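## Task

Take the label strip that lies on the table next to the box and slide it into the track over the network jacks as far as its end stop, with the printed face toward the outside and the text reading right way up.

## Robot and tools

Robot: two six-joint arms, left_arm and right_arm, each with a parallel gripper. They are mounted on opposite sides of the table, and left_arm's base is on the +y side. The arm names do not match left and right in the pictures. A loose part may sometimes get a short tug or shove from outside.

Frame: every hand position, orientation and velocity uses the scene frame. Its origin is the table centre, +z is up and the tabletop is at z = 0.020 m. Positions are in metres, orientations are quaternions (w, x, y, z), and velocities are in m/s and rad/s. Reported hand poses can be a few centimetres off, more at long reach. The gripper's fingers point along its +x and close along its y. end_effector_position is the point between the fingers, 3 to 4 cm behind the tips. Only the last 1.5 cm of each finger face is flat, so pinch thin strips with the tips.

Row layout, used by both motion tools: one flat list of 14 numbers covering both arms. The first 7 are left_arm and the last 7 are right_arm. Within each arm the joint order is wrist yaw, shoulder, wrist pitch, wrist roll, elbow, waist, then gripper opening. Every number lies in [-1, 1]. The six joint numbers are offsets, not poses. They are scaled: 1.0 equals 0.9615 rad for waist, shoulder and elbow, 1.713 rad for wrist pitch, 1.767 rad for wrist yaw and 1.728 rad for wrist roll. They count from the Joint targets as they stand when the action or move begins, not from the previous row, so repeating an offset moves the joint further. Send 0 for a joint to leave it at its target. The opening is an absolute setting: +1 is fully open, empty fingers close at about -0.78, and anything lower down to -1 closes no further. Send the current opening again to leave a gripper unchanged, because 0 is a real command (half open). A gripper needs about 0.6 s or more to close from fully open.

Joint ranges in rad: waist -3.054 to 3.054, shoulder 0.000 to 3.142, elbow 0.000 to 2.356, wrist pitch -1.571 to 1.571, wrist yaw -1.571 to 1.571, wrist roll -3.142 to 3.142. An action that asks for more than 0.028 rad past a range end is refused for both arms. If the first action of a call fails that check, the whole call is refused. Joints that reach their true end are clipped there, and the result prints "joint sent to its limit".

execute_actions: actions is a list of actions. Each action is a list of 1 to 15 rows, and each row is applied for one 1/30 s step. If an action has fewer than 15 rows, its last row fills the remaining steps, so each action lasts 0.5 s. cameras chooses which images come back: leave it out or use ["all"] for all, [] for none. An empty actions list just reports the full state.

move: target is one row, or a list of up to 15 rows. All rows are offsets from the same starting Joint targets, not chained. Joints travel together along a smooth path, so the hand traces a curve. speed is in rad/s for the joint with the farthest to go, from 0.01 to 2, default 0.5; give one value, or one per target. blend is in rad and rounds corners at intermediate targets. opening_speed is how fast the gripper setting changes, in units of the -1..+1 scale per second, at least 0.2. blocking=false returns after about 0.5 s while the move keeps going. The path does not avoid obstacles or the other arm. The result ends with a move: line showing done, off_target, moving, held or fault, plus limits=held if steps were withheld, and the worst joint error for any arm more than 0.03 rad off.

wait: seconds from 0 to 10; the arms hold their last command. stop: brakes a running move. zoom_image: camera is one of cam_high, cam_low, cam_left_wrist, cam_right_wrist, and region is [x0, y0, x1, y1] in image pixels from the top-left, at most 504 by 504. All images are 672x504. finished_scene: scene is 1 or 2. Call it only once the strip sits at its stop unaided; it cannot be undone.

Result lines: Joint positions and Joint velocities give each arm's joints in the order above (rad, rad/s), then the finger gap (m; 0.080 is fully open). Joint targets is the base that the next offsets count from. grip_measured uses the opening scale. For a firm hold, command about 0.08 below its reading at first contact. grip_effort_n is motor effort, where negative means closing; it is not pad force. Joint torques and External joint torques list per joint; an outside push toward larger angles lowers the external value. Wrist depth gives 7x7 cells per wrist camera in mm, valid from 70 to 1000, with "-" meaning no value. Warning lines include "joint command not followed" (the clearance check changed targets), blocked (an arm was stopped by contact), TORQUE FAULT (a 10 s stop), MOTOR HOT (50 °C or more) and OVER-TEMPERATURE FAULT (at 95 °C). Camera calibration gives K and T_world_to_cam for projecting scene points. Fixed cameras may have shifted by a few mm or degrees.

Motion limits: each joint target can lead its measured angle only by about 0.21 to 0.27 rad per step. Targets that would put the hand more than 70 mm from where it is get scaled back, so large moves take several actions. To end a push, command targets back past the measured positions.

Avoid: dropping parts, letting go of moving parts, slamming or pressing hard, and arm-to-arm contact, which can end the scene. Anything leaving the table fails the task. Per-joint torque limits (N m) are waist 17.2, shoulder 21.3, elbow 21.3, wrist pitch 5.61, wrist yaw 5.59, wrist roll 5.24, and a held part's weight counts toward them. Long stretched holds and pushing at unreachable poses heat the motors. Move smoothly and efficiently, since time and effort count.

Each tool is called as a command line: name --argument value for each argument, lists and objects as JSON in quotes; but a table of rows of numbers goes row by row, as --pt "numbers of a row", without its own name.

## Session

execute_actions --actions '[]'

Scene clock: 0.00 s.
left_arm: end_effector_position=(-0.0443, +0.2618, +0.3465) grip_measured=+1.000 grip_effort_n=n/a end_effector_quat_wxyz=(+0.589, +0.411, -0.074, -0.692) | right_arm: end_effector_position=(+0.0731, -0.3152, +0.2110) grip_measured=+0.992 grip_effort_n=n/a end_effector_quat_wxyz=(+0.644, -0.412, +0.498, +0.408)
Joint names: [wrist yaw, shoulder, wrist pitch, wrist roll, elbow, waist]
Joint positions: left_arm=[-0.436 0.645 -0.976 0.473 1.061 -0.447 0.08] | right_arm=[0.086 0.984 -1.393 -0.226 0.994 -0.544 0.08]
Joint velocities: within noise
Joint torques (N m): no reading
External joint torques (N m): no reading
Motor temperatures (°C): left_arm=[25 21 33 24 27 22] | right_arm=[24 22 35 26 24 23]
Heat: left arm: hottest wrist pitch 33 °C (+0.0 °C/min); right arm: hottest wrist pitch 35 °C (+0.0 °C/min).
Wrist depth (mm): cam_left_wrist=[186 198 207 199 238 266 420 / 209 220 224 227 267 309 396 / - 249 228 291 321 359 368 / - - 323 345 391 377 346 / - 84 565 507 426 97 84 / - - 550 472 406 366 78 / - 76 514 442 376 342 78] | cam_right_wrist=[218 224 232 240 248 258 271 / 224 231 238 249 259 271 280 / 234 241 250 259 269 280 293 / 242 249 259 270 282 292 289 / 249 92 269 281 283 93 292 / - 86 275 272 282 96 80 / - 258 234 283 320 335 79]
Joint targets: left_arm=[-0.436 0.644 -0.975 0.473 1.063 -0.447] | right_arm=[0.086 0.984 -1.393 -0.226 0.993 -0.544]
Tool commands: left_gripper/opening=+1.0 right_gripper/opening=+0.991984
camera_calibration:
cam_left_wrist: T_world_to_cam=[[-0.735721, 0.278004, -0.617599, 0.119028], [0.591012, 0.708882, -0.384955, -0.00233507], [0.330786, -0.648228, -0.685843, 0.498968], [0, 0, 0, 1]] pos_world=[-0.0761002, 0.29201, 0.414827]
cam_right_wrist: T_world_to_cam=[[0.914878, -0.364326, 0.173966, -0.212241], [-0.396498, -0.891991, 0.217121, -0.27365], [0.0760727, -0.267616, -0.960518, 0.18958], [0, 0, 0, 1]] pos_world=[0.0712512, -0.270684, 0.278433]

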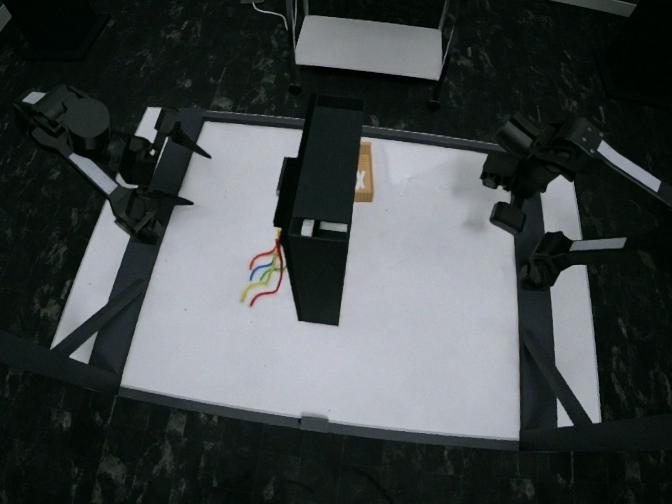

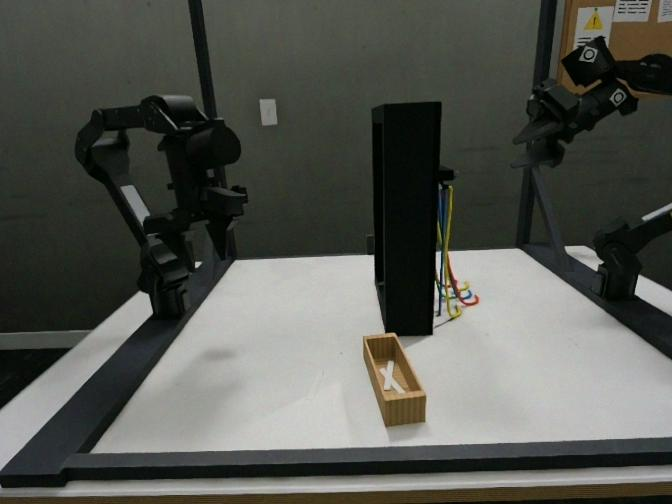

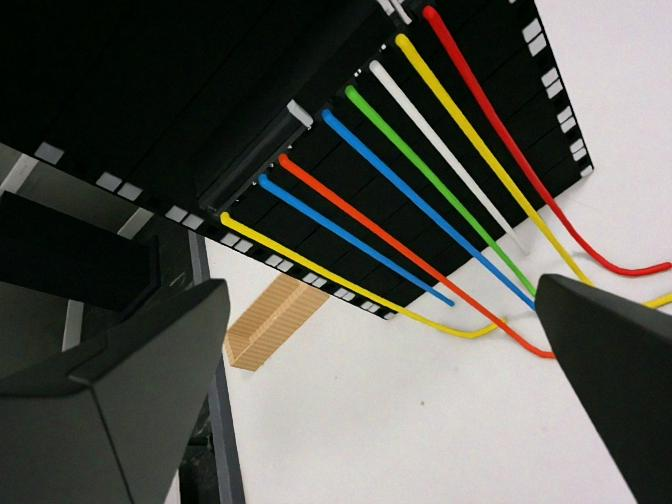

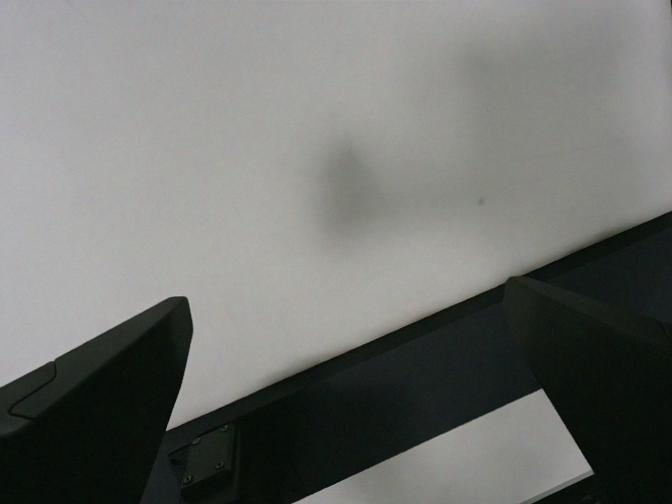

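zoom_image --camera "cam_low" --region '[330, 310, 470, 440]'

zoom_image --camera "cam_high" --region '[320, 110, 440, 230]'

zoom_image --camera "cam_left_wrist" --region '[190, 0, 450, 240]'

zoom_image --camera "cam_left_wrist" --region '[200, 220, 400, 400]'

zoom_image --camera "cam_high" --region '[230, 80, 380, 330]'

Scaled by 3.600.

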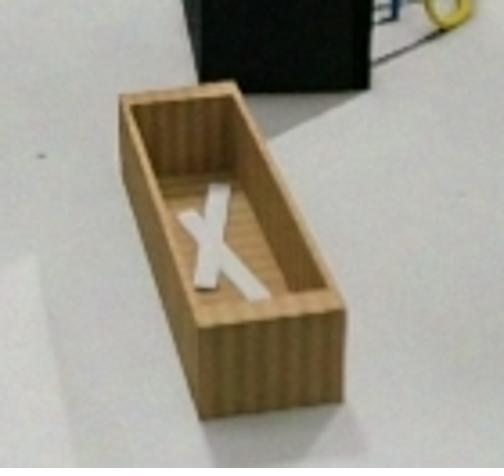

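Scaled by 4.200.

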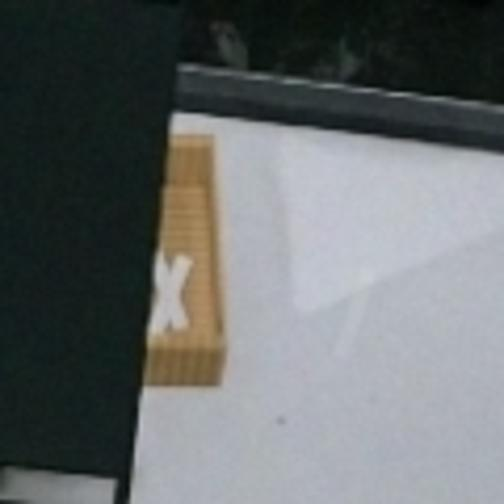

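Scaled by 1.938.

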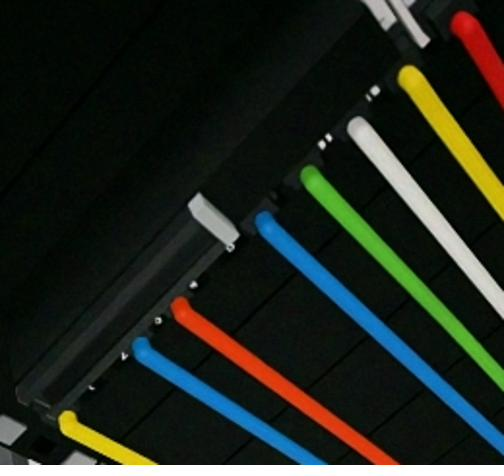

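Scaled by 2.520.

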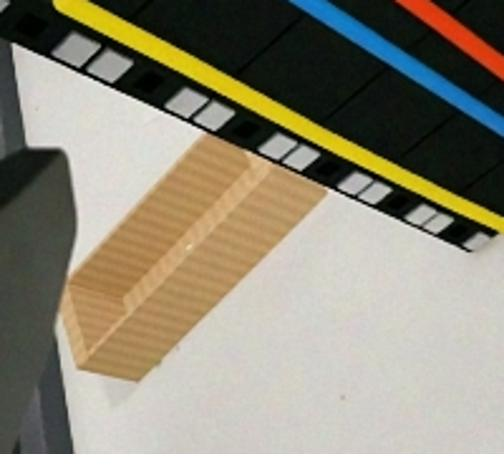

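Scaled by 2.016.

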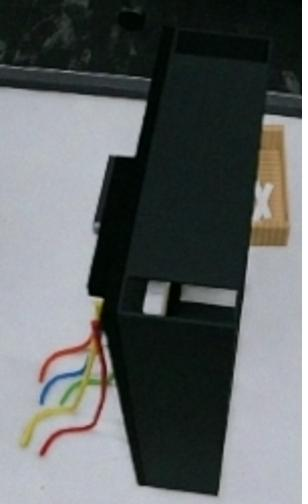

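zoom_image --camera "cam_high" --region '[380, 160, 430, 210]'

zoom_image --camera "cam_low" --region '[270, 300, 390, 420]'

zoom_image --camera "cam_low" --region '[390, 300, 510, 420]'

Scaled by 10.080.

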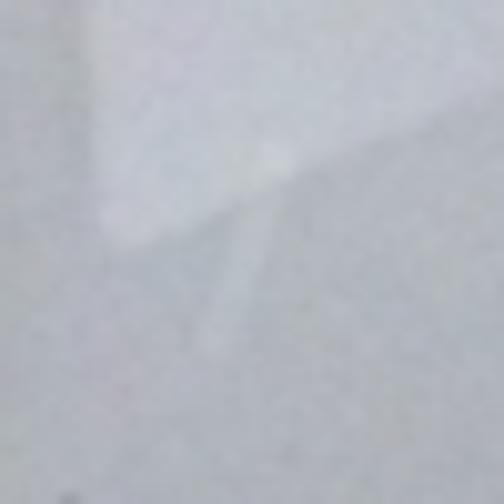

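Scaled by 4.200.

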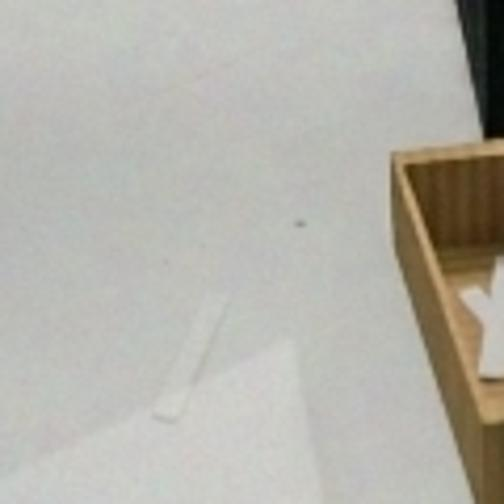

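Scaled by 4.200.

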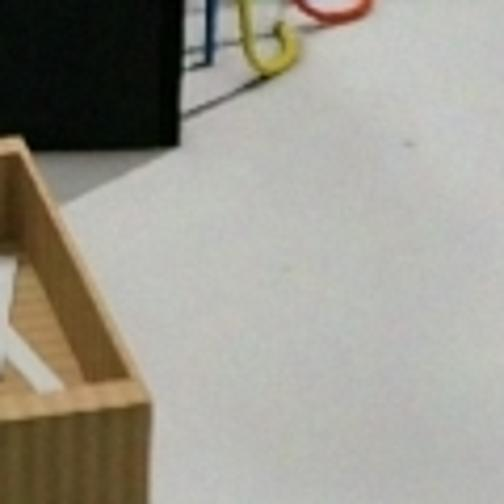

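move --target '[0,0,0,0,0,0,1,-0.0487,0.4566,0.3742,0.1308,0.05,-0.0208,1]' --speed 0.8 --cameras '["cam_right_wrist"]'

Scene clock: 69.80 s.
left_arm: end_effector_position=(-0.0443, +0.2618, +0.3465) grip_measured=+1.000 grip_effort_n=-0.7 end_effector_quat_wxyz=(+0.589, +0.411, -0.074, -0.692) | right_arm: end_effector_position=(+0.1507, -0.1731, +0.1700) grip_measured=+0.992 grip_effort_n=-2.1 end_effector_quat_wxyz=(+0.738, -0.263, +0.469, +0.408)
Joint positions: left_arm=[-0.436 0.645 -0.976 0.473 1.061 -0.447 0.08] | right_arm=[0.004 1.415 -0.754 -0.005 1.033 -0.561 0.08]
Joint torques (N m): left_arm=[-0.18 0.62 1.77 0 6.41 0.04] | right_arm=[-0.16 -5.21 0.97 0.18 7.68 -0.34]
External joint torques (N m): left_arm=[-0.04 0.33 0.24 0.03 0.78 0.03] | right_arm=[-0.16 0.04 -0.07 0.18 1.24 -0.32]
Motor temperatures (°C): left_arm=[25 21 38 24 33 22] | right_arm=[24 22 35 26 28 23]
Heat: left arm: hottest wrist pitch 38 °C (+3.0 °C/min); right arm: hottest wrist pitch 35 °C (+0.0 °C/min).
Wrist depth (mm): cam_left_wrist=[186 196 209 199 236 269 419 / 210 221 224 227 265 310 390 / - 248 229 290 322 358 368 / - - 323 341 396 379 349 / - 84 571 507 435 97 84 / - - 561 480 406 370 78 / - 76 514 444 380 343 78] | cam_right_wrist=[219 216 204 226 229 231 214 / 218 220 223 224 228 230 231 / 218 219 221 224 228 229 234 / 217 220 222 223 226 228 231 / 216 92 222 223 225 93 231 / - 86 220 223 225 226 81 / - 217 218 223 223 226 79]
Joint targets: left_arm=[-0.436 0.644 -0.975 0.473 1.063 -0.447] | right_arm=[0.000 1.423 -0.752 0.000 1.041 -0.564]
move: done
camera_calibration:
cam_right_wrist: T_world_to_cam=[[0.817861, -0.573794, 0.0431677, -0.223695], [-0.572313, -0.818939, -0.0423993, -0.0240025], [0.0596802, 0.00997129, -0.998168, 0.239197], [0, 0, 0, 1]]
Images, in order: cam_right_wrist.

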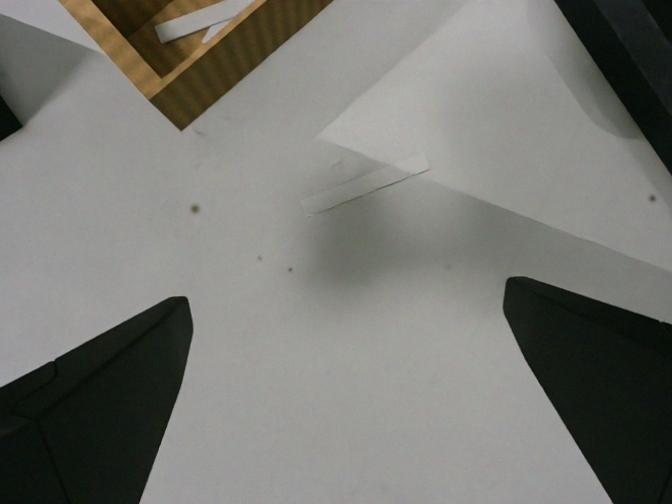

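zoom_image --camera "cam_right_wrist" --region '[290, 140, 440, 230]'

zoom_image --camera "cam_right_wrist" --region '[60, 0, 340, 140]'

Scaled by 3.360.

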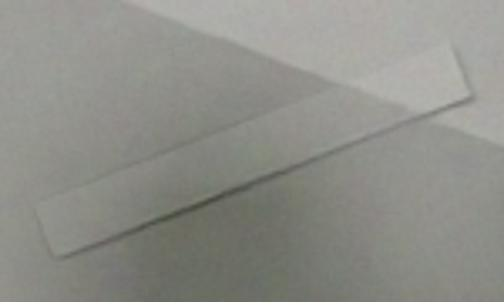

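Scaled by 1.800.

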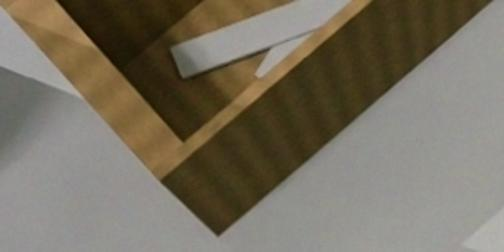

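move --target '[0,0,0,0,0,0,1,0,0.629,-0.2102,0.688,0.55,-0.05,-0.1125]' --speed 0.8 --cameras '["cam_right_wrist"]'

zoom_image --camera "cam_right_wrist" --region '[230, 100, 470, 340]'

Scene clock: 112.53 s.
left_arm: end_effector_position=(-0.0443, +0.2618, +0.3465) grip_measured=+1.000 grip_effort_n=-0.7 end_effector_quat_wxyz=(+0.589, +0.411, -0.074, -0.692) | right_arm: end_effector_position=(+0.1987, -0.1313, +0.1097) grip_measured=-0.109 grip_effort_n=-18.4 end_effector_quat_wxyz=(+0.705, +0.080, +0.700, -0.076)
Joint positions: left_arm=[-0.436 0.645 -0.976 0.473 1.061 -0.447 0.08] | right_arm=[0.004 2.015 -1.11 1.183 1.563 -0.61 0.03]
Joint torques (N m): left_arm=[-0.18 0.56 1.77 0.01 6.39 0] | right_arm=[-0.08 -8.32 0.05 0.15 6.74 -0.33]
External joint torques (N m): left_arm=[-0.05 0.28 0.26 0.03 0.77 0] | right_arm=[-0.14 0.74 -0.28 0.14 1.04 -0.27]
Wrist depth (mm): cam_left_wrist=[186 196 209 200 238 268 419 / 209 221 224 228 265 309 389 / 447 249 228 290 320 360 367 / - 492 322 346 393 381 348 / - 84 573 515 428 97 83 / - - 552 476 404 368 77 / - 76 521 445 380 342 78] | cam_right_wrist=[122 124 124 128 128 132 134 / 128 131 133 136 139 141 143 / 138 140 142 144 147 149 153 / 144 150 153 156 158 161 165 / 137 158 92 168 95 171 179 / - - - 182 - - - / - - 76 201 203 - -]
Joint targets: left_arm=[-0.436 0.644 -0.975 0.473 1.063 -0.447] | right_arm=[0.000 2.028 -1.112 1.188 1.570 -0.613]
move: done
camera_calibration:
cam_right_wrist: T_world_to_cam=[[-0.252662, -0.966285, 0.0495401, -0.0759243], [-0.891321, 0.25237, 0.376639, 0.193236], [-0.376443, 0.0510063, -0.925035, 0.259756], [0, 0, 0, 1]]
Images, in order: cam_right_wrist.

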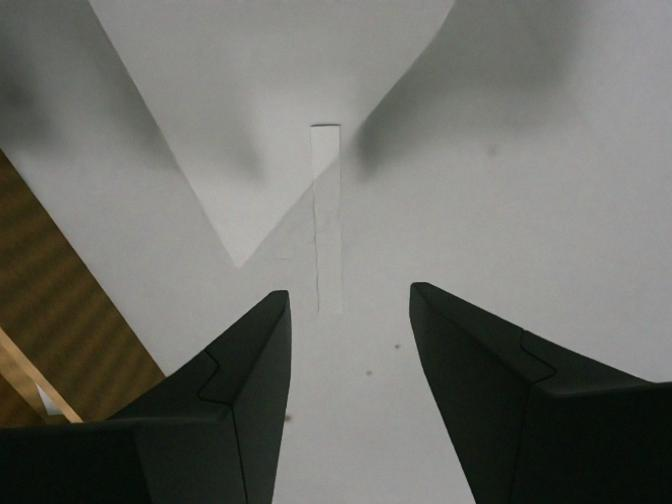

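Scaled by 2.100.

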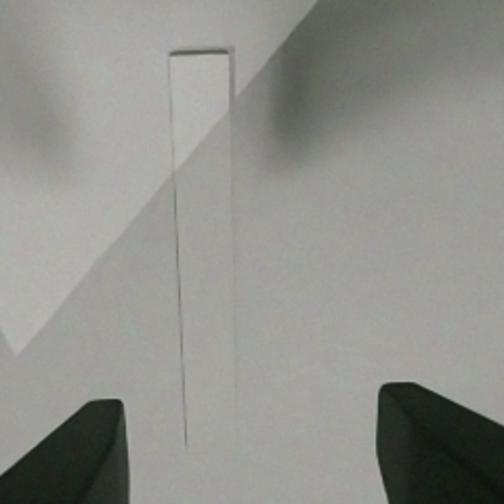

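move --target '[0,0,0,0,0,0,1,0,0.0702,0.0829,0,-0.0992,0.0094,-0.1125]' --speed 0.1 --cameras '["cam_right_wrist"]'

zoom_image --camera "cam_right_wrist" --region '[230, 60, 470, 340]'

Scene clock: 132.60 s.
left_arm: end_effector_position=(-0.0443, +0.2618, +0.3465) grip_measured=+1.000 grip_effort_n=-0.2 end_effector_quat_wxyz=(+0.589, +0.411, -0.074, -0.692) | right_arm: end_effector_position=(+0.1996, -0.1280, +0.0658) grip_measured=-0.109 grip_effort_n=-18.4 end_effector_quat_wxyz=(+0.704, +0.076, +0.702, -0.078)
Joint positions: left_arm=[-0.436 0.645 -0.976 0.473 1.061 -0.447 0.08] | right_arm=[0.004 2.083 -0.972 1.184 1.483 -0.607 0.03]
Joint torques (N m): left_arm=[-0.17 0.61 1.77 0 6.36 0.04] | right_arm=[-0.1 -8.68 0.3 0.16 4.66 0.24]
External joint torques (N m): left_arm=[-0.04 0.33 0.24 0.03 0.72 0.04] | right_arm=[-0.16 0.68 -0.05 0.16 -0.88 0.3]
Motor temperatures (°C): left_arm=[25 21 39 24 33 21] | right_arm=[24 27 35 26 29 23]
Wrist depth (mm): cam_left_wrist=[186 197 208 199 236 267 421 / 209 220 224 227 266 310 391 / - 250 228 288 318 360 368 / - 475 322 347 395 378 349 / - 84 575 507 430 97 83 / - - 561 476 403 363 77 / - 76 510 443 380 342 78] | cam_right_wrist=[- 84 86 87 90 90 94 / - 89 92 94 93 96 99 / - 95 97 101 104 104 105 / - 102 104 106 109 112 113 / - 108 91 115 100 117 122 / - - - 125 - - - / - - 76 136 140 - -]
Joint targets: left_arm=[-0.436 0.644 -0.975 0.473 1.063 -0.447] | right_arm=[0.000 2.095 -0.970 1.188 1.475 -0.603]
move: done
camera_calibration:
cam_right_wrist: T_world_to_cam=[[-0.249775, -0.966515, 0.0588337, -0.0715013], [-0.889857, 0.253073, 0.379616, 0.209349], [-0.381794, 0.0424652, -0.923271, 0.219123], [0, 0, 0, 1]]
Images, in order: cam_right_wrist.

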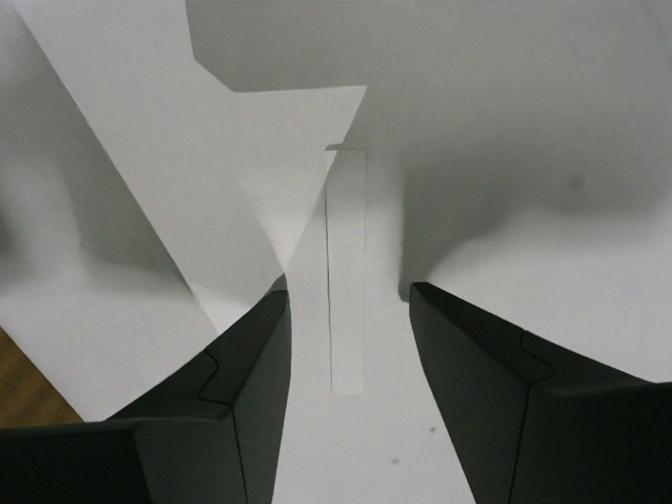

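Scaled by 1.800.

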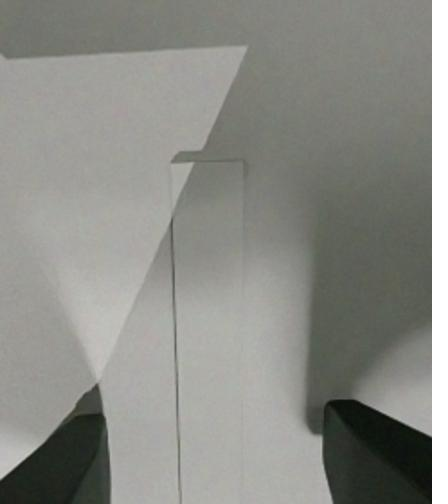

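move --target '[0,0,0,0,0,0,1,0,0.0056,0.0082,0,-0.009,0,-0.1125]' --speed 0.03 --cameras '[]'

move --target '[0,0,0,0,0,0,1,0,0.0028,0.0041,0,-0.0045,0,-0.1125]' --speed 0.03 --cameras '["cam_right_wrist"]'

Scene clock: 142.93 s.
left_arm: end_effector_position=(-0.0443, +0.2618, +0.3465) grip_measured=+1.000 grip_effort_n=-1.2 end_effector_quat_wxyz=(+0.589, +0.411, -0.074, -0.692) | right_arm: end_effector_position=(+0.1998, -0.1277, +0.0628) grip_measured=-0.110 grip_effort_n=-17.9 end_effector_quat_wxyz=(+0.704, +0.077, +0.702, -0.077)
Joint positions: left_arm=[-0.436 0.645 -0.976 0.473 1.061 -0.447 0.08] | right_arm=[0.004 2.086 -0.959 1.184 1.476 -0.607 0.03]
Joint torques (N m): left_arm=[-0.19 0.62 1.77 0.01 6.37 -0.04] | right_arm=[-0.1 -8.37 0.37 0.15 4.56 0.32]
External joint torques (N m): left_arm=[-0.06 0.33 0.27 0.03 0.81 -0.03] | right_arm=[-0.15 0.98 0.05 0.15 -0.91 0.32]
Wrist depth (mm): cam_left_wrist=[186 196 209 198 238 268 417 / 208 220 224 228 265 312 389 / - 249 229 290 318 362 361 / - 469 322 344 395 376 346 / - 84 565 510 426 97 83 / - - 558 477 404 363 78 / - 76 517 440 378 342 78] | cam_right_wrist=[- 81 82 85 86 88 91 / - 88 89 91 91 94 94 / - 93 95 96 100 - 103 / - 99 102 103 105 108 110 / - 106 92 113 100 114 119 / - - - 121 122 - - / - - 76 133 137 - -]
Joint targets: left_arm=[-0.436 0.644 -0.975 0.473 1.063 -0.447] | right_arm=[0.000 2.101 -0.956 1.188 1.466 -0.603]
move: done

Scene clock: 143.63 s.
left_arm: end_effector_position=(-0.0443, +0.2618, +0.3465) grip_measured=+1.000 grip_effort_n=-0.7 end_effector_quat_wxyz=(+0.589, +0.411, -0.074, -0.692) | right_arm: end_effector_position=(+0.1997, -0.1278, +0.0621) grip_measured=-0.110 grip_effort_n=-17.0 end_effector_quat_wxyz=(+0.704, +0.077, +0.701, -0.077)
Joint positions: left_arm=[-0.436 0.645 -0.976 0.473 1.061 -0.447 0.08] | right_arm=[0.004 2.086 -0.955 1.184 1.473 -0.607 0.03]
Joint torques (N m): left_arm=[-0.18 0.58 1.77 0 6.38 0.03] | right_arm=[-0.09 -8.07 0.64 0.15 4.33 0.28]
External joint torques (N m): left_arm=[-0.05 0.18 0.28 0.03 0.87 0.04] | right_arm=[-0.14 1.2 0.3 0.15 -1.13 0.28]
Wrist depth (mm): cam_left_wrist=[186 197 209 199 236 266 417 / 209 220 224 227 266 309 393 / - 250 229 288 319 356 363 / - 471 323 344 393 380 346 / - 84 572 514 428 97 83 / - - 554 475 405 368 78 / - 76 510 447 378 341 78] | cam_right_wrist=[- 81 82 85 86 87 91 / - 88 89 91 91 94 94 / - 93 95 96 99 - 102 / - 99 102 103 105 108 110 / - 106 91 112 100 114 119 / - - - 121 121 - - / - - 76 133 138 - -]
Joint targets: left_arm=[-0.436 0.644 -0.975 0.473 1.063 -0.447] | right_arm=[0.000 2.103 -0.949 1.188 1.462 -0.603]
move: done
camera_calibration:
cam_right_wrist: T_world_to_cam=[[-0.249863, -0.966641, 0.0563314, -0.0710055], [-0.890433, 0.25224, 0.378819, 0.210843], [-0.380391, 0.0444934, -0.923755, 0.215759], [0, 0, 0, 1]]
Images, in order: cam_right_wrist.

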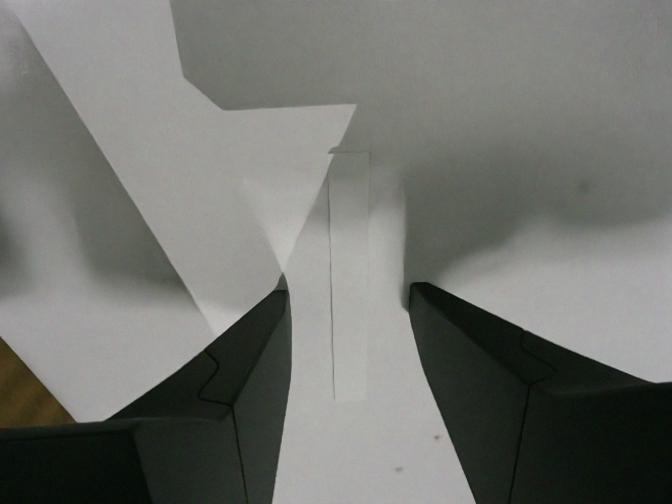

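move --target '[0,0,0,0,0,0,1,0,-0.0042,-0.0061,0,0.0068,0,-0.1125]' --speed 0.03 --cameras '[]'

move --target '[0,0,0,0,0,0,1,0,0,0,0,0,0,-0.72]' --opening_speed 0.35 --cameras '["cam_right_wrist"]'

zoom_image --camera "cam_right_wrist" --region '[250, 120, 450, 420]'

Scene clock: 151.50 s.
left_arm: end_effector_position=(-0.0443, +0.2618, +0.3465) grip_measured=+1.000 grip_effort_n=-0.7 end_effector_quat_wxyz=(+0.589, +0.411, -0.074, -0.692) | right_arm: end_effector_position=(+0.1995, -0.1281, +0.0621) grip_measured=-0.110 grip_effort_n=-17.0 end_effector_quat_wxyz=(+0.704, +0.077, +0.702, -0.077)
Joint positions: left_arm=[-0.436 0.645 -0.976 0.473 1.061 -0.447 0.08] | right_arm=[0.004 2.086 -0.957 1.184 1.473 -0.607 0.03]
Joint torques (N m): left_arm=[-0.17 0.57 1.78 0 6.37 0.04] | right_arm=[-0.09 -8.56 0.01 0.16 5.03 0.31]
External joint torques (N m): left_arm=[-0.03 0.27 0.26 0.03 0.76 0.04] | right_arm=[-0.14 0.74 -0.33 0.16 -0.46 0.26]
Wrist depth (mm): cam_left_wrist=[186 196 208 199 237 267 416 / 208 219 224 228 265 309 391 / - 250 229 289 320 359 366 / - 474 323 343 389 376 346 / - 84 567 509 429 97 83 / - - 558 477 405 365 77 / - 76 515 445 377 343 78] | cam_right_wrist=[- 81 82 84 86 87 91 / - 88 89 91 91 94 94 / - 93 95 96 99 - 103 / - 99 102 103 105 109 110 / - 106 91 113 100 114 119 / - - - 121 122 - - / - - 76 133 139 - -]
Joint targets: left_arm=[-0.436 0.644 -0.975 0.473 1.063 -0.447] | right_arm=[0.000 2.099 -0.959 1.188 1.468 -0.603]
move: done

Scene clock: 153.47 s.
left_arm: end_effector_position=(-0.0443, +0.2618, +0.3465) grip_measured=+1.000 grip_effort_n=-1.2 end_effector_quat_wxyz=(+0.589, +0.411, -0.074, -0.692) | right_arm: end_effector_position=(+0.1987, -0.1272, +0.0621) grip_measured=-0.671 grip_effort_n=-83.5 end_effector_quat_wxyz=(+0.704, +0.077, +0.702, -0.076)
Joint positions: left_arm=[-0.436 0.645 -0.976 0.473 1.061 -0.447 0.08] | right_arm=[0.001 2.086 -0.955 1.184 1.473 -0.605 0.005]
Joint torques (N m): left_arm=[-0.18 0.64 1.77 0.01 6.38 0.07] | right_arm=[0.01 -8.51 -0.08 0.16 5.07 0.12]
External joint torques (N m): left_arm=[-0.05 0.35 0.26 0.04 0.79 0.06] | right_arm=[-0.04 0.7 -0.42 0.16 -0.36 0.12]
Wrist depth (mm): cam_left_wrist=[185 197 209 198 236 269 418 / 210 219 223 226 265 307 391 / - 249 230 290 319 360 367 / - 468 322 346 391 379 350 / - 84 561 515 431 97 84 / - - 560 476 407 365 78 / - 76 517 442 379 341 78] | cam_right_wrist=[- 81 82 85 86 88 91 / - 88 89 91 91 94 94 / - 93 95 96 100 - 103 / - 99 102 103 105 109 110 / - 106 110 91 112 117 119 / - 114 - 93 - - - / - - - 132 - - -]
Joint targets: left_arm=[-0.436 0.644 -0.975 0.473 1.063 -0.447] | right_arm=[0.000 2.099 -0.959 1.188 1.468 -0.603]
move: done
camera_calibration:
cam_right_wrist: T_world_to_cam=[[-0.247891, -0.967202, 0.0554116, -0.0710205], [-0.890078, 0.249961, 0.381156, 0.209342], [-0.382506, 0.0451645, -0.922848, 0.215823], [0, 0, 0, 1]]
Images, in order: cam_right_wrist.

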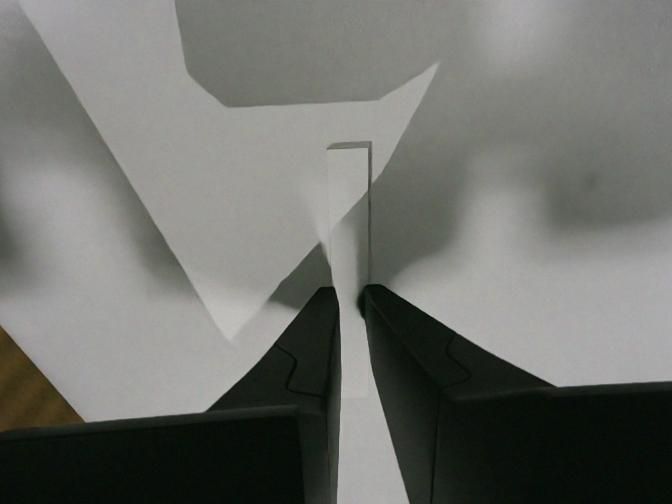

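Scaled by 1.680.

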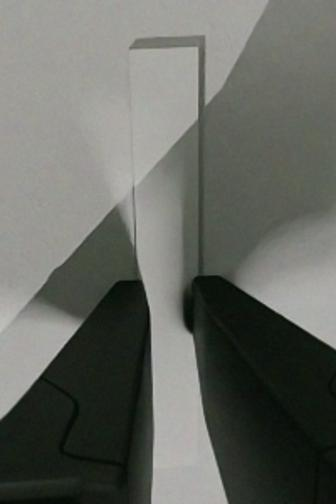

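move --target '[0,0,0,0,0,0,1,0,-0.04,-0.06,0,0.065,0,-0.72]' --speed 0.1 --cameras '["cam_right_wrist"]'

zoom_image --camera "cam_right_wrist" --region '[250, 120, 450, 420]'

Scene clock: 160.50 s.
left_arm: end_effector_position=(-0.0443, +0.2618, +0.3465) grip_measured=+1.000 grip_effort_n=-0.7 end_effector_quat_wxyz=(+0.589, +0.411, -0.074, -0.692) | right_arm: end_effector_position=(+0.1953, -0.1322, +0.0805) grip_measured=-0.671 grip_effort_n=-83.5 end_effector_quat_wxyz=(+0.697, +0.065, +0.708, -0.087)
Joint positions: left_arm=[-0.436 0.645 -0.976 0.473 1.061 -0.447 0.08] | right_arm=[0.001 2.07 -1.06 1.184 1.524 -0.605 0.005]
Joint torques (N m): left_arm=[-0.18 0.56 1.77 -0.01 6.38 0.04] | right_arm=[0.04 -11.25 -0.02 0.15 6.49 0.08]
External joint torques (N m): left_arm=[-0.04 0.24 0.27 0.02 0.8 0.04] | right_arm=[-0.01 -1.99 -0.26 0.15 1.01 0.12]
Wrist depth (mm): cam_left_wrist=[186 197 208 199 237 266 415 / 210 220 223 226 266 310 393 / 481 249 229 288 315 356 369 / - 464 319 344 395 378 344 / - 84 568 513 427 97 83 / - - 561 479 403 367 78 / - 76 520 440 382 342 78] | cam_right_wrist=[- 95 98 100 104 105 109 / - 102 104 106 109 111 116 / - 108 112 113 118 121 123 / 114 117 120 105 127 130 135 / 123 126 127 91 134 142 147 / 129 134 - 94 - - - / - - - 155 - - -]
Joint targets: left_arm=[-0.436 0.644 -0.975 0.473 1.063 -0.447] | right_arm=[0.000 2.061 -1.062 1.188 1.531 -0.603]
move: done
camera_calibration:
cam_right_wrist: T_world_to_cam=[[-0.246403, -0.965042, 0.0893298, -0.0804742], [-0.882133, 0.261496, 0.391743, 0.19962], [-0.401407, 0.0177257, -0.915728, 0.231228], [0, 0, 0, 1]]
Images, in order: cam_right_wrist.

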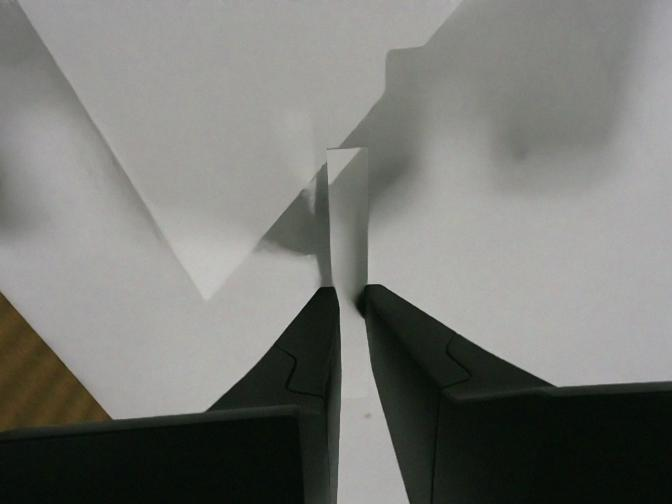

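Scaled by 1.680.

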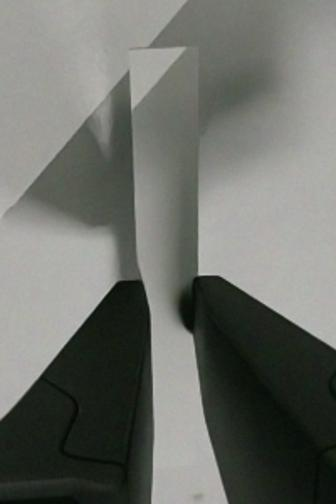

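move --target '[0,0,0,0,0,0,1,-0.4912,-0.422,1.0,0.2216,-0.811,-0.2756,-0.72]' --speed 0.8 --cameras '[]'

move --target '[0,0,0,0,0,0,1,0,0,0.148,0,0,0,-0.72]' --speed 0.6 --cameras '["cam_right_wrist","cam_high","cam_low"]'

Scene clock: 182.40 s.
left_arm: end_effector_position=(-0.0443, +0.2618, +0.3465) grip_measured=+1.000 grip_effort_n=-0.7 end_effector_quat_wxyz=(+0.589, +0.411, -0.074, -0.692) | right_arm: end_effector_position=(+0.2121, -0.0956, +0.2083) grip_measured=-0.671 grip_effort_n=-83.5 end_effector_quat_wxyz=(+0.490, +0.502, +0.585, +0.407)
Joint positions: left_arm=[-0.436 0.645 -0.976 0.473 1.061 -0.447 0.08] | right_arm=[-0.864 1.663 0.649 1.567 0.76 -0.865 0.005]
Joint torques (N m): left_arm=[-0.16 0.54 1.78 -0.01 6.38 -0.01] | right_arm=[-0.32 -8.54 1.42 0.08 5.06 -0.34]
External joint torques (N m): left_arm=[-0.04 0.19 0.28 0.02 0.84 -0.01] | right_arm=[-0.2 -1.84 -0.16 0.13 -0.89 -0.34]
Wrist depth (mm): cam_left_wrist=[186 197 209 199 238 267 418 / 209 220 225 227 266 310 392 / - 249 228 291 320 359 368 / - - 323 343 394 379 345 / - 84 571 512 426 97 84 / - - 548 479 406 367 78 / - 76 510 440 378 340 78] | cam_right_wrist=[- - - 593 397 275 182 / - - - - 434 292 190 / - - - - 489 316 200 / - - - 648 571 350 208 / - 626 - 91 552 296 257 / - - - 79 - - - / - - - - - - -]
Joint targets: left_arm=[-0.436 0.644 -0.975 0.473 1.063 -0.447] | right_arm=[-0.868 1.655 0.651 1.571 0.751 -0.868]
move: done

Scene clock: 183.40 s.
left_arm: end_effector_position=(-0.0443, +0.2618, +0.3465) grip_measured=+1.000 grip_effort_n=-0.7 end_effector_quat_wxyz=(+0.589, +0.411, -0.074, -0.692) | right_arm: end_effector_position=(+0.2160, -0.0924, +0.2500) grip_measured=-0.671 grip_effort_n=-83.5 end_effector_quat_wxyz=(+0.501, +0.499, +0.500, +0.500)
Joint positions: left_arm=[-0.436 0.645 -0.976 0.473 1.061 -0.447 0.08] | right_arm=[-0.864 1.662 0.902 1.568 0.759 -0.865 0.005]
Joint torques (N m): left_arm=[-0.18 0.61 1.77 0 6.37 0.02] | right_arm=[-0.16 -8.29 1.45 0.07 5.17 -0.34]
External joint torques (N m): left_arm=[-0.04 0.32 0.27 0.03 0.78 0.01] | right_arm=[-0.16 -1.69 -0.09 0.12 -0.72 -0.34]
Wrist depth (mm): cam_left_wrist=[186 196 208 199 236 268 416 / 209 219 225 225 267 309 388 / 505 248 228 291 318 357 365 / - - 322 342 394 381 345 / - 84 570 512 425 97 83 / - - 555 479 404 363 77 / - 76 510 443 379 341 78] | cam_right_wrist=[- - - - - 438 311 / - - - - - 452 313 / - - - - 817 456 319 / - - - 660 693 465 322 / - - 507 91 696 479 329 / - - - 79 - - - / - - - - - - -]
Joint targets: left_arm=[-0.436 0.644 -0.975 0.473 1.063 -0.447] | right_arm=[-0.868 1.655 0.904 1.571 0.751 -0.868]
move: done
camera_calibration:
cam_right_wrist: T_world_to_cam=[[-0.0327371, -0.0578109, -0.997791, 0.257334], [-0.922421, -0.38261, 0.0524323, 0.175122], [-0.384796, 0.9221, -0.0408005, 0.255303], [0, 0, 0, 1]]
Images, in order: cam_high, cam_low, cam_right_wrist.

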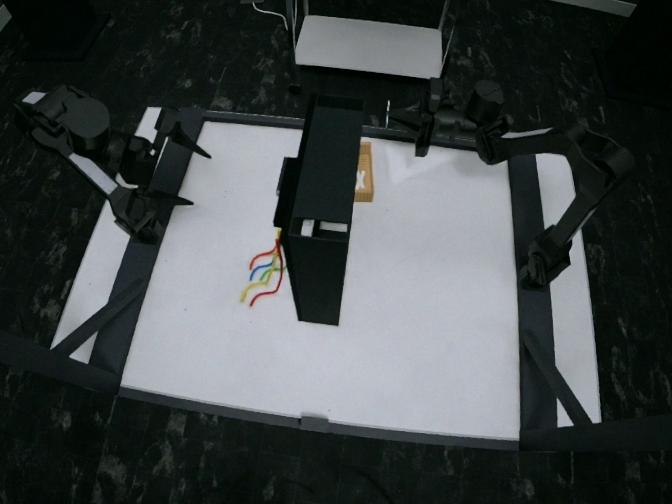

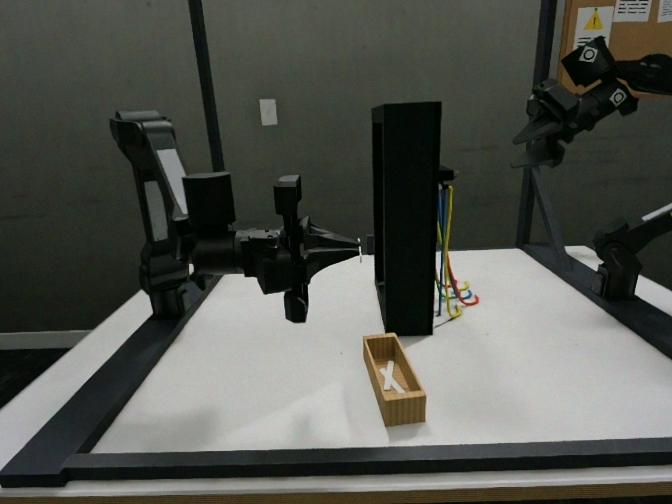

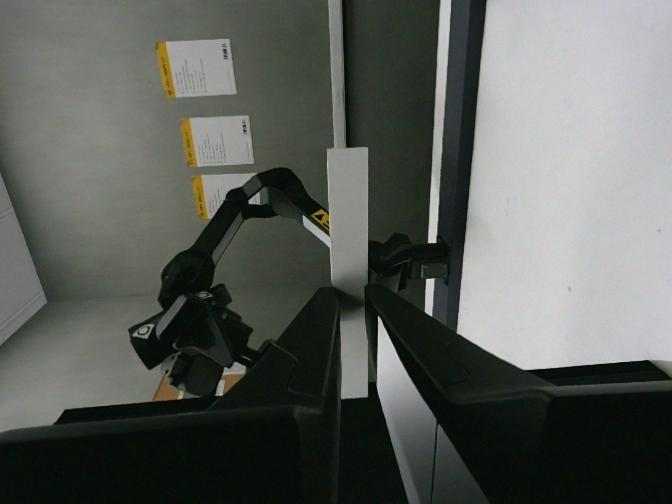

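move --target '[0.473,-0.046,0.569,-1.0,-0.4815,0.95,0.1,0,0,0,0,0,0,-0.72]' --speed 1.0 --cameras '[]'

move --target '[0.456,0.624,0.263,-0.183,0.156,0.517,0.1,0,0,0,0,0,0,-0.72]' --speed 0.8 --cameras '["cam_left_wrist"]'

move --target '[0,0.678,0.21,0,0.305,0,0.1,0,0,0,0,0,0,-0.72]' --speed 0.6 --cameras '["cam_left_wrist","cam_high"]'

zoom_image --camera "cam_left_wrist" --region '[240, 80, 480, 330]'

Scene clock: 208.30 s.
left_arm: end_effector_position=(+0.0375, +0.1983, +0.3549) grip_measured=+0.103 grip_effort_n=-17.0 end_effector_quat_wxyz=(+0.586, -0.424, +0.404, -0.560) | right_arm: end_effector_position=(+0.2160, -0.0924, +0.2500) grip_measured=-0.671 grip_effort_n=-83.5 end_effector_quat_wxyz=(+0.501, +0.499, +0.500, +0.500)
Joint positions: left_arm=[0.395 0.606 -0.004 -1.252 0.612 0.462 0.04] | right_arm=[-0.864 1.662 0.902 1.568 0.759 -0.865 0.005]
Joint torques (N m): left_arm=[0.13 -1 2.05 0.02 5.8 0.34] | right_arm=[-0.16 -8.23 1.44 0.06 5.23 -0.42]
External joint torques (N m): left_arm=[0.13 -0.52 0.46 -0.03 -0.77 0.33] | right_arm=[-0.16 -1.65 -0.09 0.12 -0.67 -0.42]
Motor temperatures (°C): left_arm=[25 21 40 24 33 21] | right_arm=[24 32 38 26 28 23]
Wrist depth (mm): cam_left_wrist=[501 626 481 - - - - / 467 648 - 209 181 183 - / 426 248 199 195 193 195 - / 220 214 206 206 206 207 - / 239 232 77 191 220 82 - / - - - 210 244 78 - / - - 76 234 265 - -] | cam_right_wrist=[- - - - - 436 309 / - - - - - 448 312 / - - - - 826 456 318 / - - 471 664 670 463 324 / - 549 471 91 702 477 329 / - - - 79 - - - / - - - - - - -]
Joint targets: left_arm=[0.400 0.600 0.000 -1.255 0.600 0.466] | right_arm=[-0.868 1.655 0.905 1.571 0.751 -0.868]
move: done

Scene clock: 209.93 s.
left_arm: end_effector_position=(+0.1333, +0.1679, +0.3315) grip_measured=+0.103 grip_effort_n=-17.0 end_effector_quat_wxyz=(+0.430, -0.432, +0.564, -0.557) | right_arm: end_effector_position=(+0.2160, -0.0924, +0.2500) grip_measured=-0.671 grip_effort_n=-83.5 end_effector_quat_wxyz=(+0.501, +0.499, +0.500, +0.500)
Joint positions: left_arm=[1.2 1.194 0.447 -1.569 0.734 0.959 0.04] | right_arm=[-0.864 1.662 0.902 1.568 0.759 -0.865 0.005]
Joint torques (N m): left_arm=[0.15 -2.77 1.65 0.02 8.89 0.33] | right_arm=[-0.17 -8.27 1.43 0.04 5.24 -0.31]
External joint torques (N m): left_arm=[0.14 0.86 0.37 -0.03 2.55 0.36] | right_arm=[-0.18 -1.68 -0.11 0.1 -0.65 -0.27]
Wrist depth (mm): cam_left_wrist=[413 581 - - 593 - - / 414 572 742 - - - - / 245 244 244 244 242 - - / 203 203 201 201 200 197 - / 227 221 77 212 214 87 - / - - - 248 265 78 - / - - 84 306 335 - -] | cam_right_wrist=[- - - - - 441 308 / - - - - - 451 312 / - 450 383 - 816 456 316 / - 409 394 106 686 465 324 / - - 690 91 691 477 326 / - - - 79 - - - / - - - - - - -]
Joint targets: left_arm=[1.205 1.200 0.450 -1.571 0.750 0.963] | right_arm=[-0.868 1.655 0.905 1.571 0.751 -0.868]
move: done
camera_calibration:
cam_left_wrist: T_world_to_cam=[[-0.0254061, -0.0305023, 0.999212, -0.312366], [-0.771393, 0.636359, -0.000187806, 0.0197947], [-0.635852, -0.77079, -0.0396966, 0.304262], [0, 0, 0, 1]]
Images, in order: cam_left_wrist.

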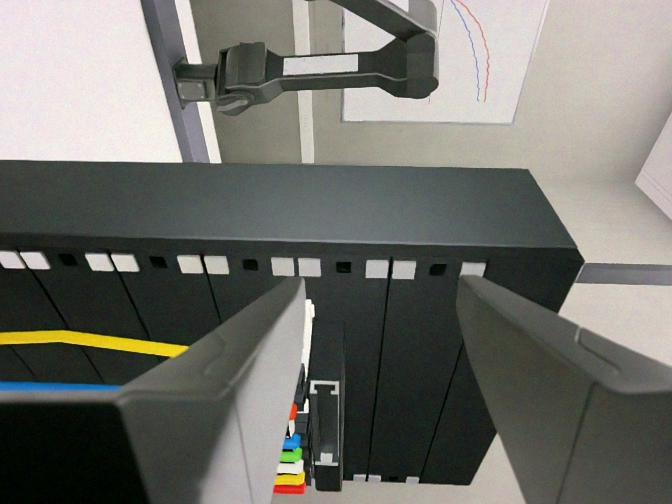

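Scene clock: 211.63 s.
left_arm: end_effector_position=(+0.2410, +0.0892, +0.2597) grip_measured=+0.103 grip_effort_n=-17.0 end_effector_quat_wxyz=(+0.430, -0.431, +0.563, -0.560) | right_arm: end_effector_position=(+0.2160, -0.0924, +0.2500) grip_measured=-0.671 grip_effort_n=-83.5 end_effector_quat_wxyz=(+0.501, +0.499, +0.500, +0.500)
Joint positions: left_arm=[1.202 1.841 0.807 -1.57 1.029 0.96 0.04] | right_arm=[-0.864 1.662 0.902 1.568 0.759 -0.865 0.005]
Joint torques (N m): left_arm=[0.09 -6.6 1.63 0.03 7.82 0.39] | right_arm=[-0.17 -8.31 1.43 0.05 5.22 -0.34]
External joint torques (N m): left_arm=[0.09 1.05 0.35 -0.02 2.15 0.39] | right_arm=[-0.17 -1.65 -0.12 0.11 -0.72 -0.3]
Wrist depth (mm): cam_left_wrist=[305 425 278 254 261 - - / 307 428 299 232 282 - - / 310 434 637 - 638 - - / 257 439 754 - - - - / 311 411 77 890 873 87 - / - - - 253 245 78 - / - - 84 221 222 - -] | cam_right_wrist=[- - 331 276 671 437 310 / - - 273 280 297 446 312 / - - 466 - 675 456 318 / - - 592 637 671 470 324 / - - - 91 686 475 326 / - - - 79 - - - / - - - - - - -]
Joint targets: left_arm=[1.206 1.852 0.810 -1.571 1.043 0.963] | right_arm=[-0.868 1.655 0.905 1.571 0.751 -0.868]
move: done
camera_calibration:
cam_left_wrist: T_world_to_cam=[[-0.030192, -0.0264568, 0.999194, -0.239441], [-0.770165, 0.637813, -0.00638346, 0.154096], [-0.63713, -0.769737, -0.039633, 0.309469], [0, 0, 0, 1]]
Images, in order: cam_high, cam_left_wrist.

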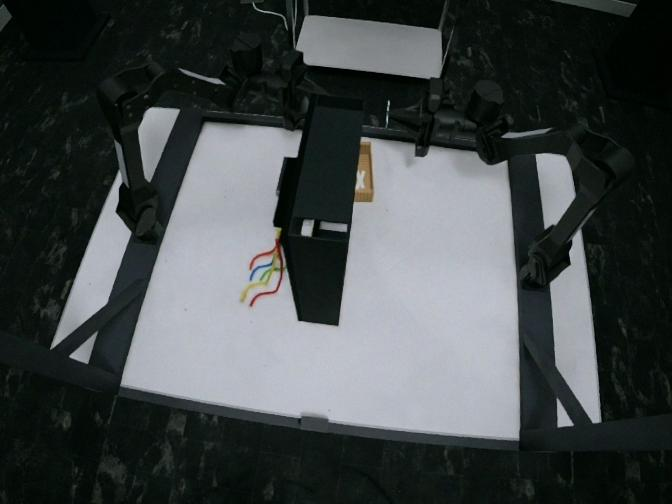

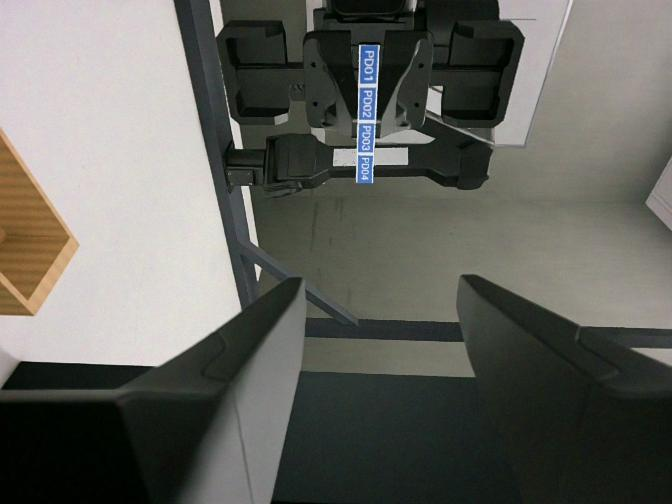

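Scaled by 2.016.

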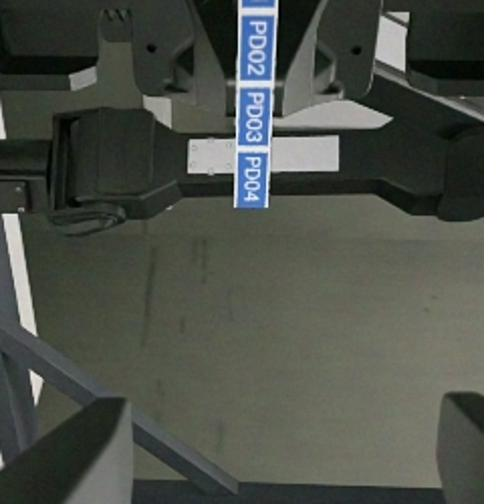

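move --target '[-0.0521,0.2382,-0.0595,0,0.3411,-0.0946,0.1,0,0,0,0,0,0,-0.72]' --speed 0.3 --cameras '["cam_left_wrist"]'

zoom_image --camera "cam_left_wrist" --region '[270, 60, 470, 340]'

Scene clock: 254.90 s.
left_arm: end_effector_position=(+0.2728, +0.0201, +0.2592) grip_measured=+0.103 grip_effort_n=-17.4 end_effector_quat_wxyz=(+0.430, -0.430, +0.562, -0.560) | right_arm: end_effector_position=(+0.2160, -0.0924, +0.2500) grip_measured=-0.671 grip_effort_n=-83.5 end_effector_quat_wxyz=(+0.501, +0.499, +0.500, +0.500)
Joint positions: left_arm=[1.118 2.068 0.709 -1.57 1.356 0.875 0.04] | right_arm=[-0.864 1.662 0.902 1.568 0.759 -0.865 0.005]
Joint torques (N m): left_arm=[-0.14 -8.35 1.43 0.05 8.36 -0.24] | right_arm=[-0.16 -8.32 1.43 0.04 5.16 -0.4]
External joint torques (N m): left_arm=[-0.14 1.18 0.1 -0.01 2.35 -0.25] | right_arm=[-0.15 -1.69 -0.11 0.1 -0.74 -0.43]
Motor temperatures (°C): left_arm=[25 24 41 24 38 22] | right_arm=[24 32 40 26 28 23]
Heat: left arm: hottest wrist pitch 41 °C (+2.0 °C/min); right arm: hottest wrist pitch 40 °C (+4.0 °C/min).
Wrist depth (mm): cam_left_wrist=[296 413 - 203 202 - - / 297 412 559 235 240 290 - / 300 422 246 227 228 255 - / 303 426 637 223 - - - / 305 400 77 - - 87 - / - - - - - 78 - / - - 84 - - - -] | cam_right_wrist=[- 198 183 206 193 387 310 / - 223 208 331 226 426 313 / - - 424 - 837 454 317 / - - 550 602 690 471 325 / - - - 91 694 475 330 / - - - 79 - - - / - - - - - - -]
Joint targets: left_arm=[1.113 2.081 0.708 -1.571 1.371 0.872] | right_arm=[-0.868 1.655 0.905 1.571 0.751 -0.868]
move: done
camera_calibration:
cam_left_wrist: T_world_to_cam=[[-0.0313338, -0.0260563, 0.999169, -0.239523], [-0.770156, 0.637811, -0.00751918, 0.222968], [-0.637085, -0.769752, -0.0400525, 0.276601], [0, 0, 0, 1]]
Images, in order: cam_left_wrist.

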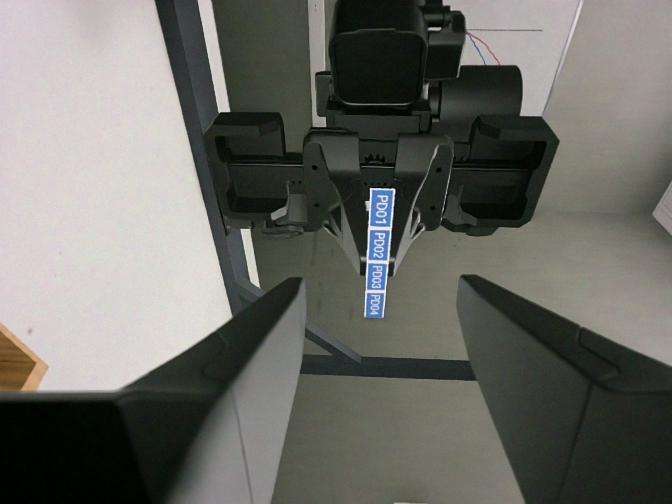

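Scaled by 1.800.

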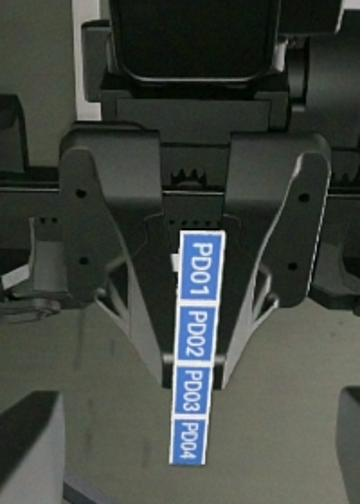

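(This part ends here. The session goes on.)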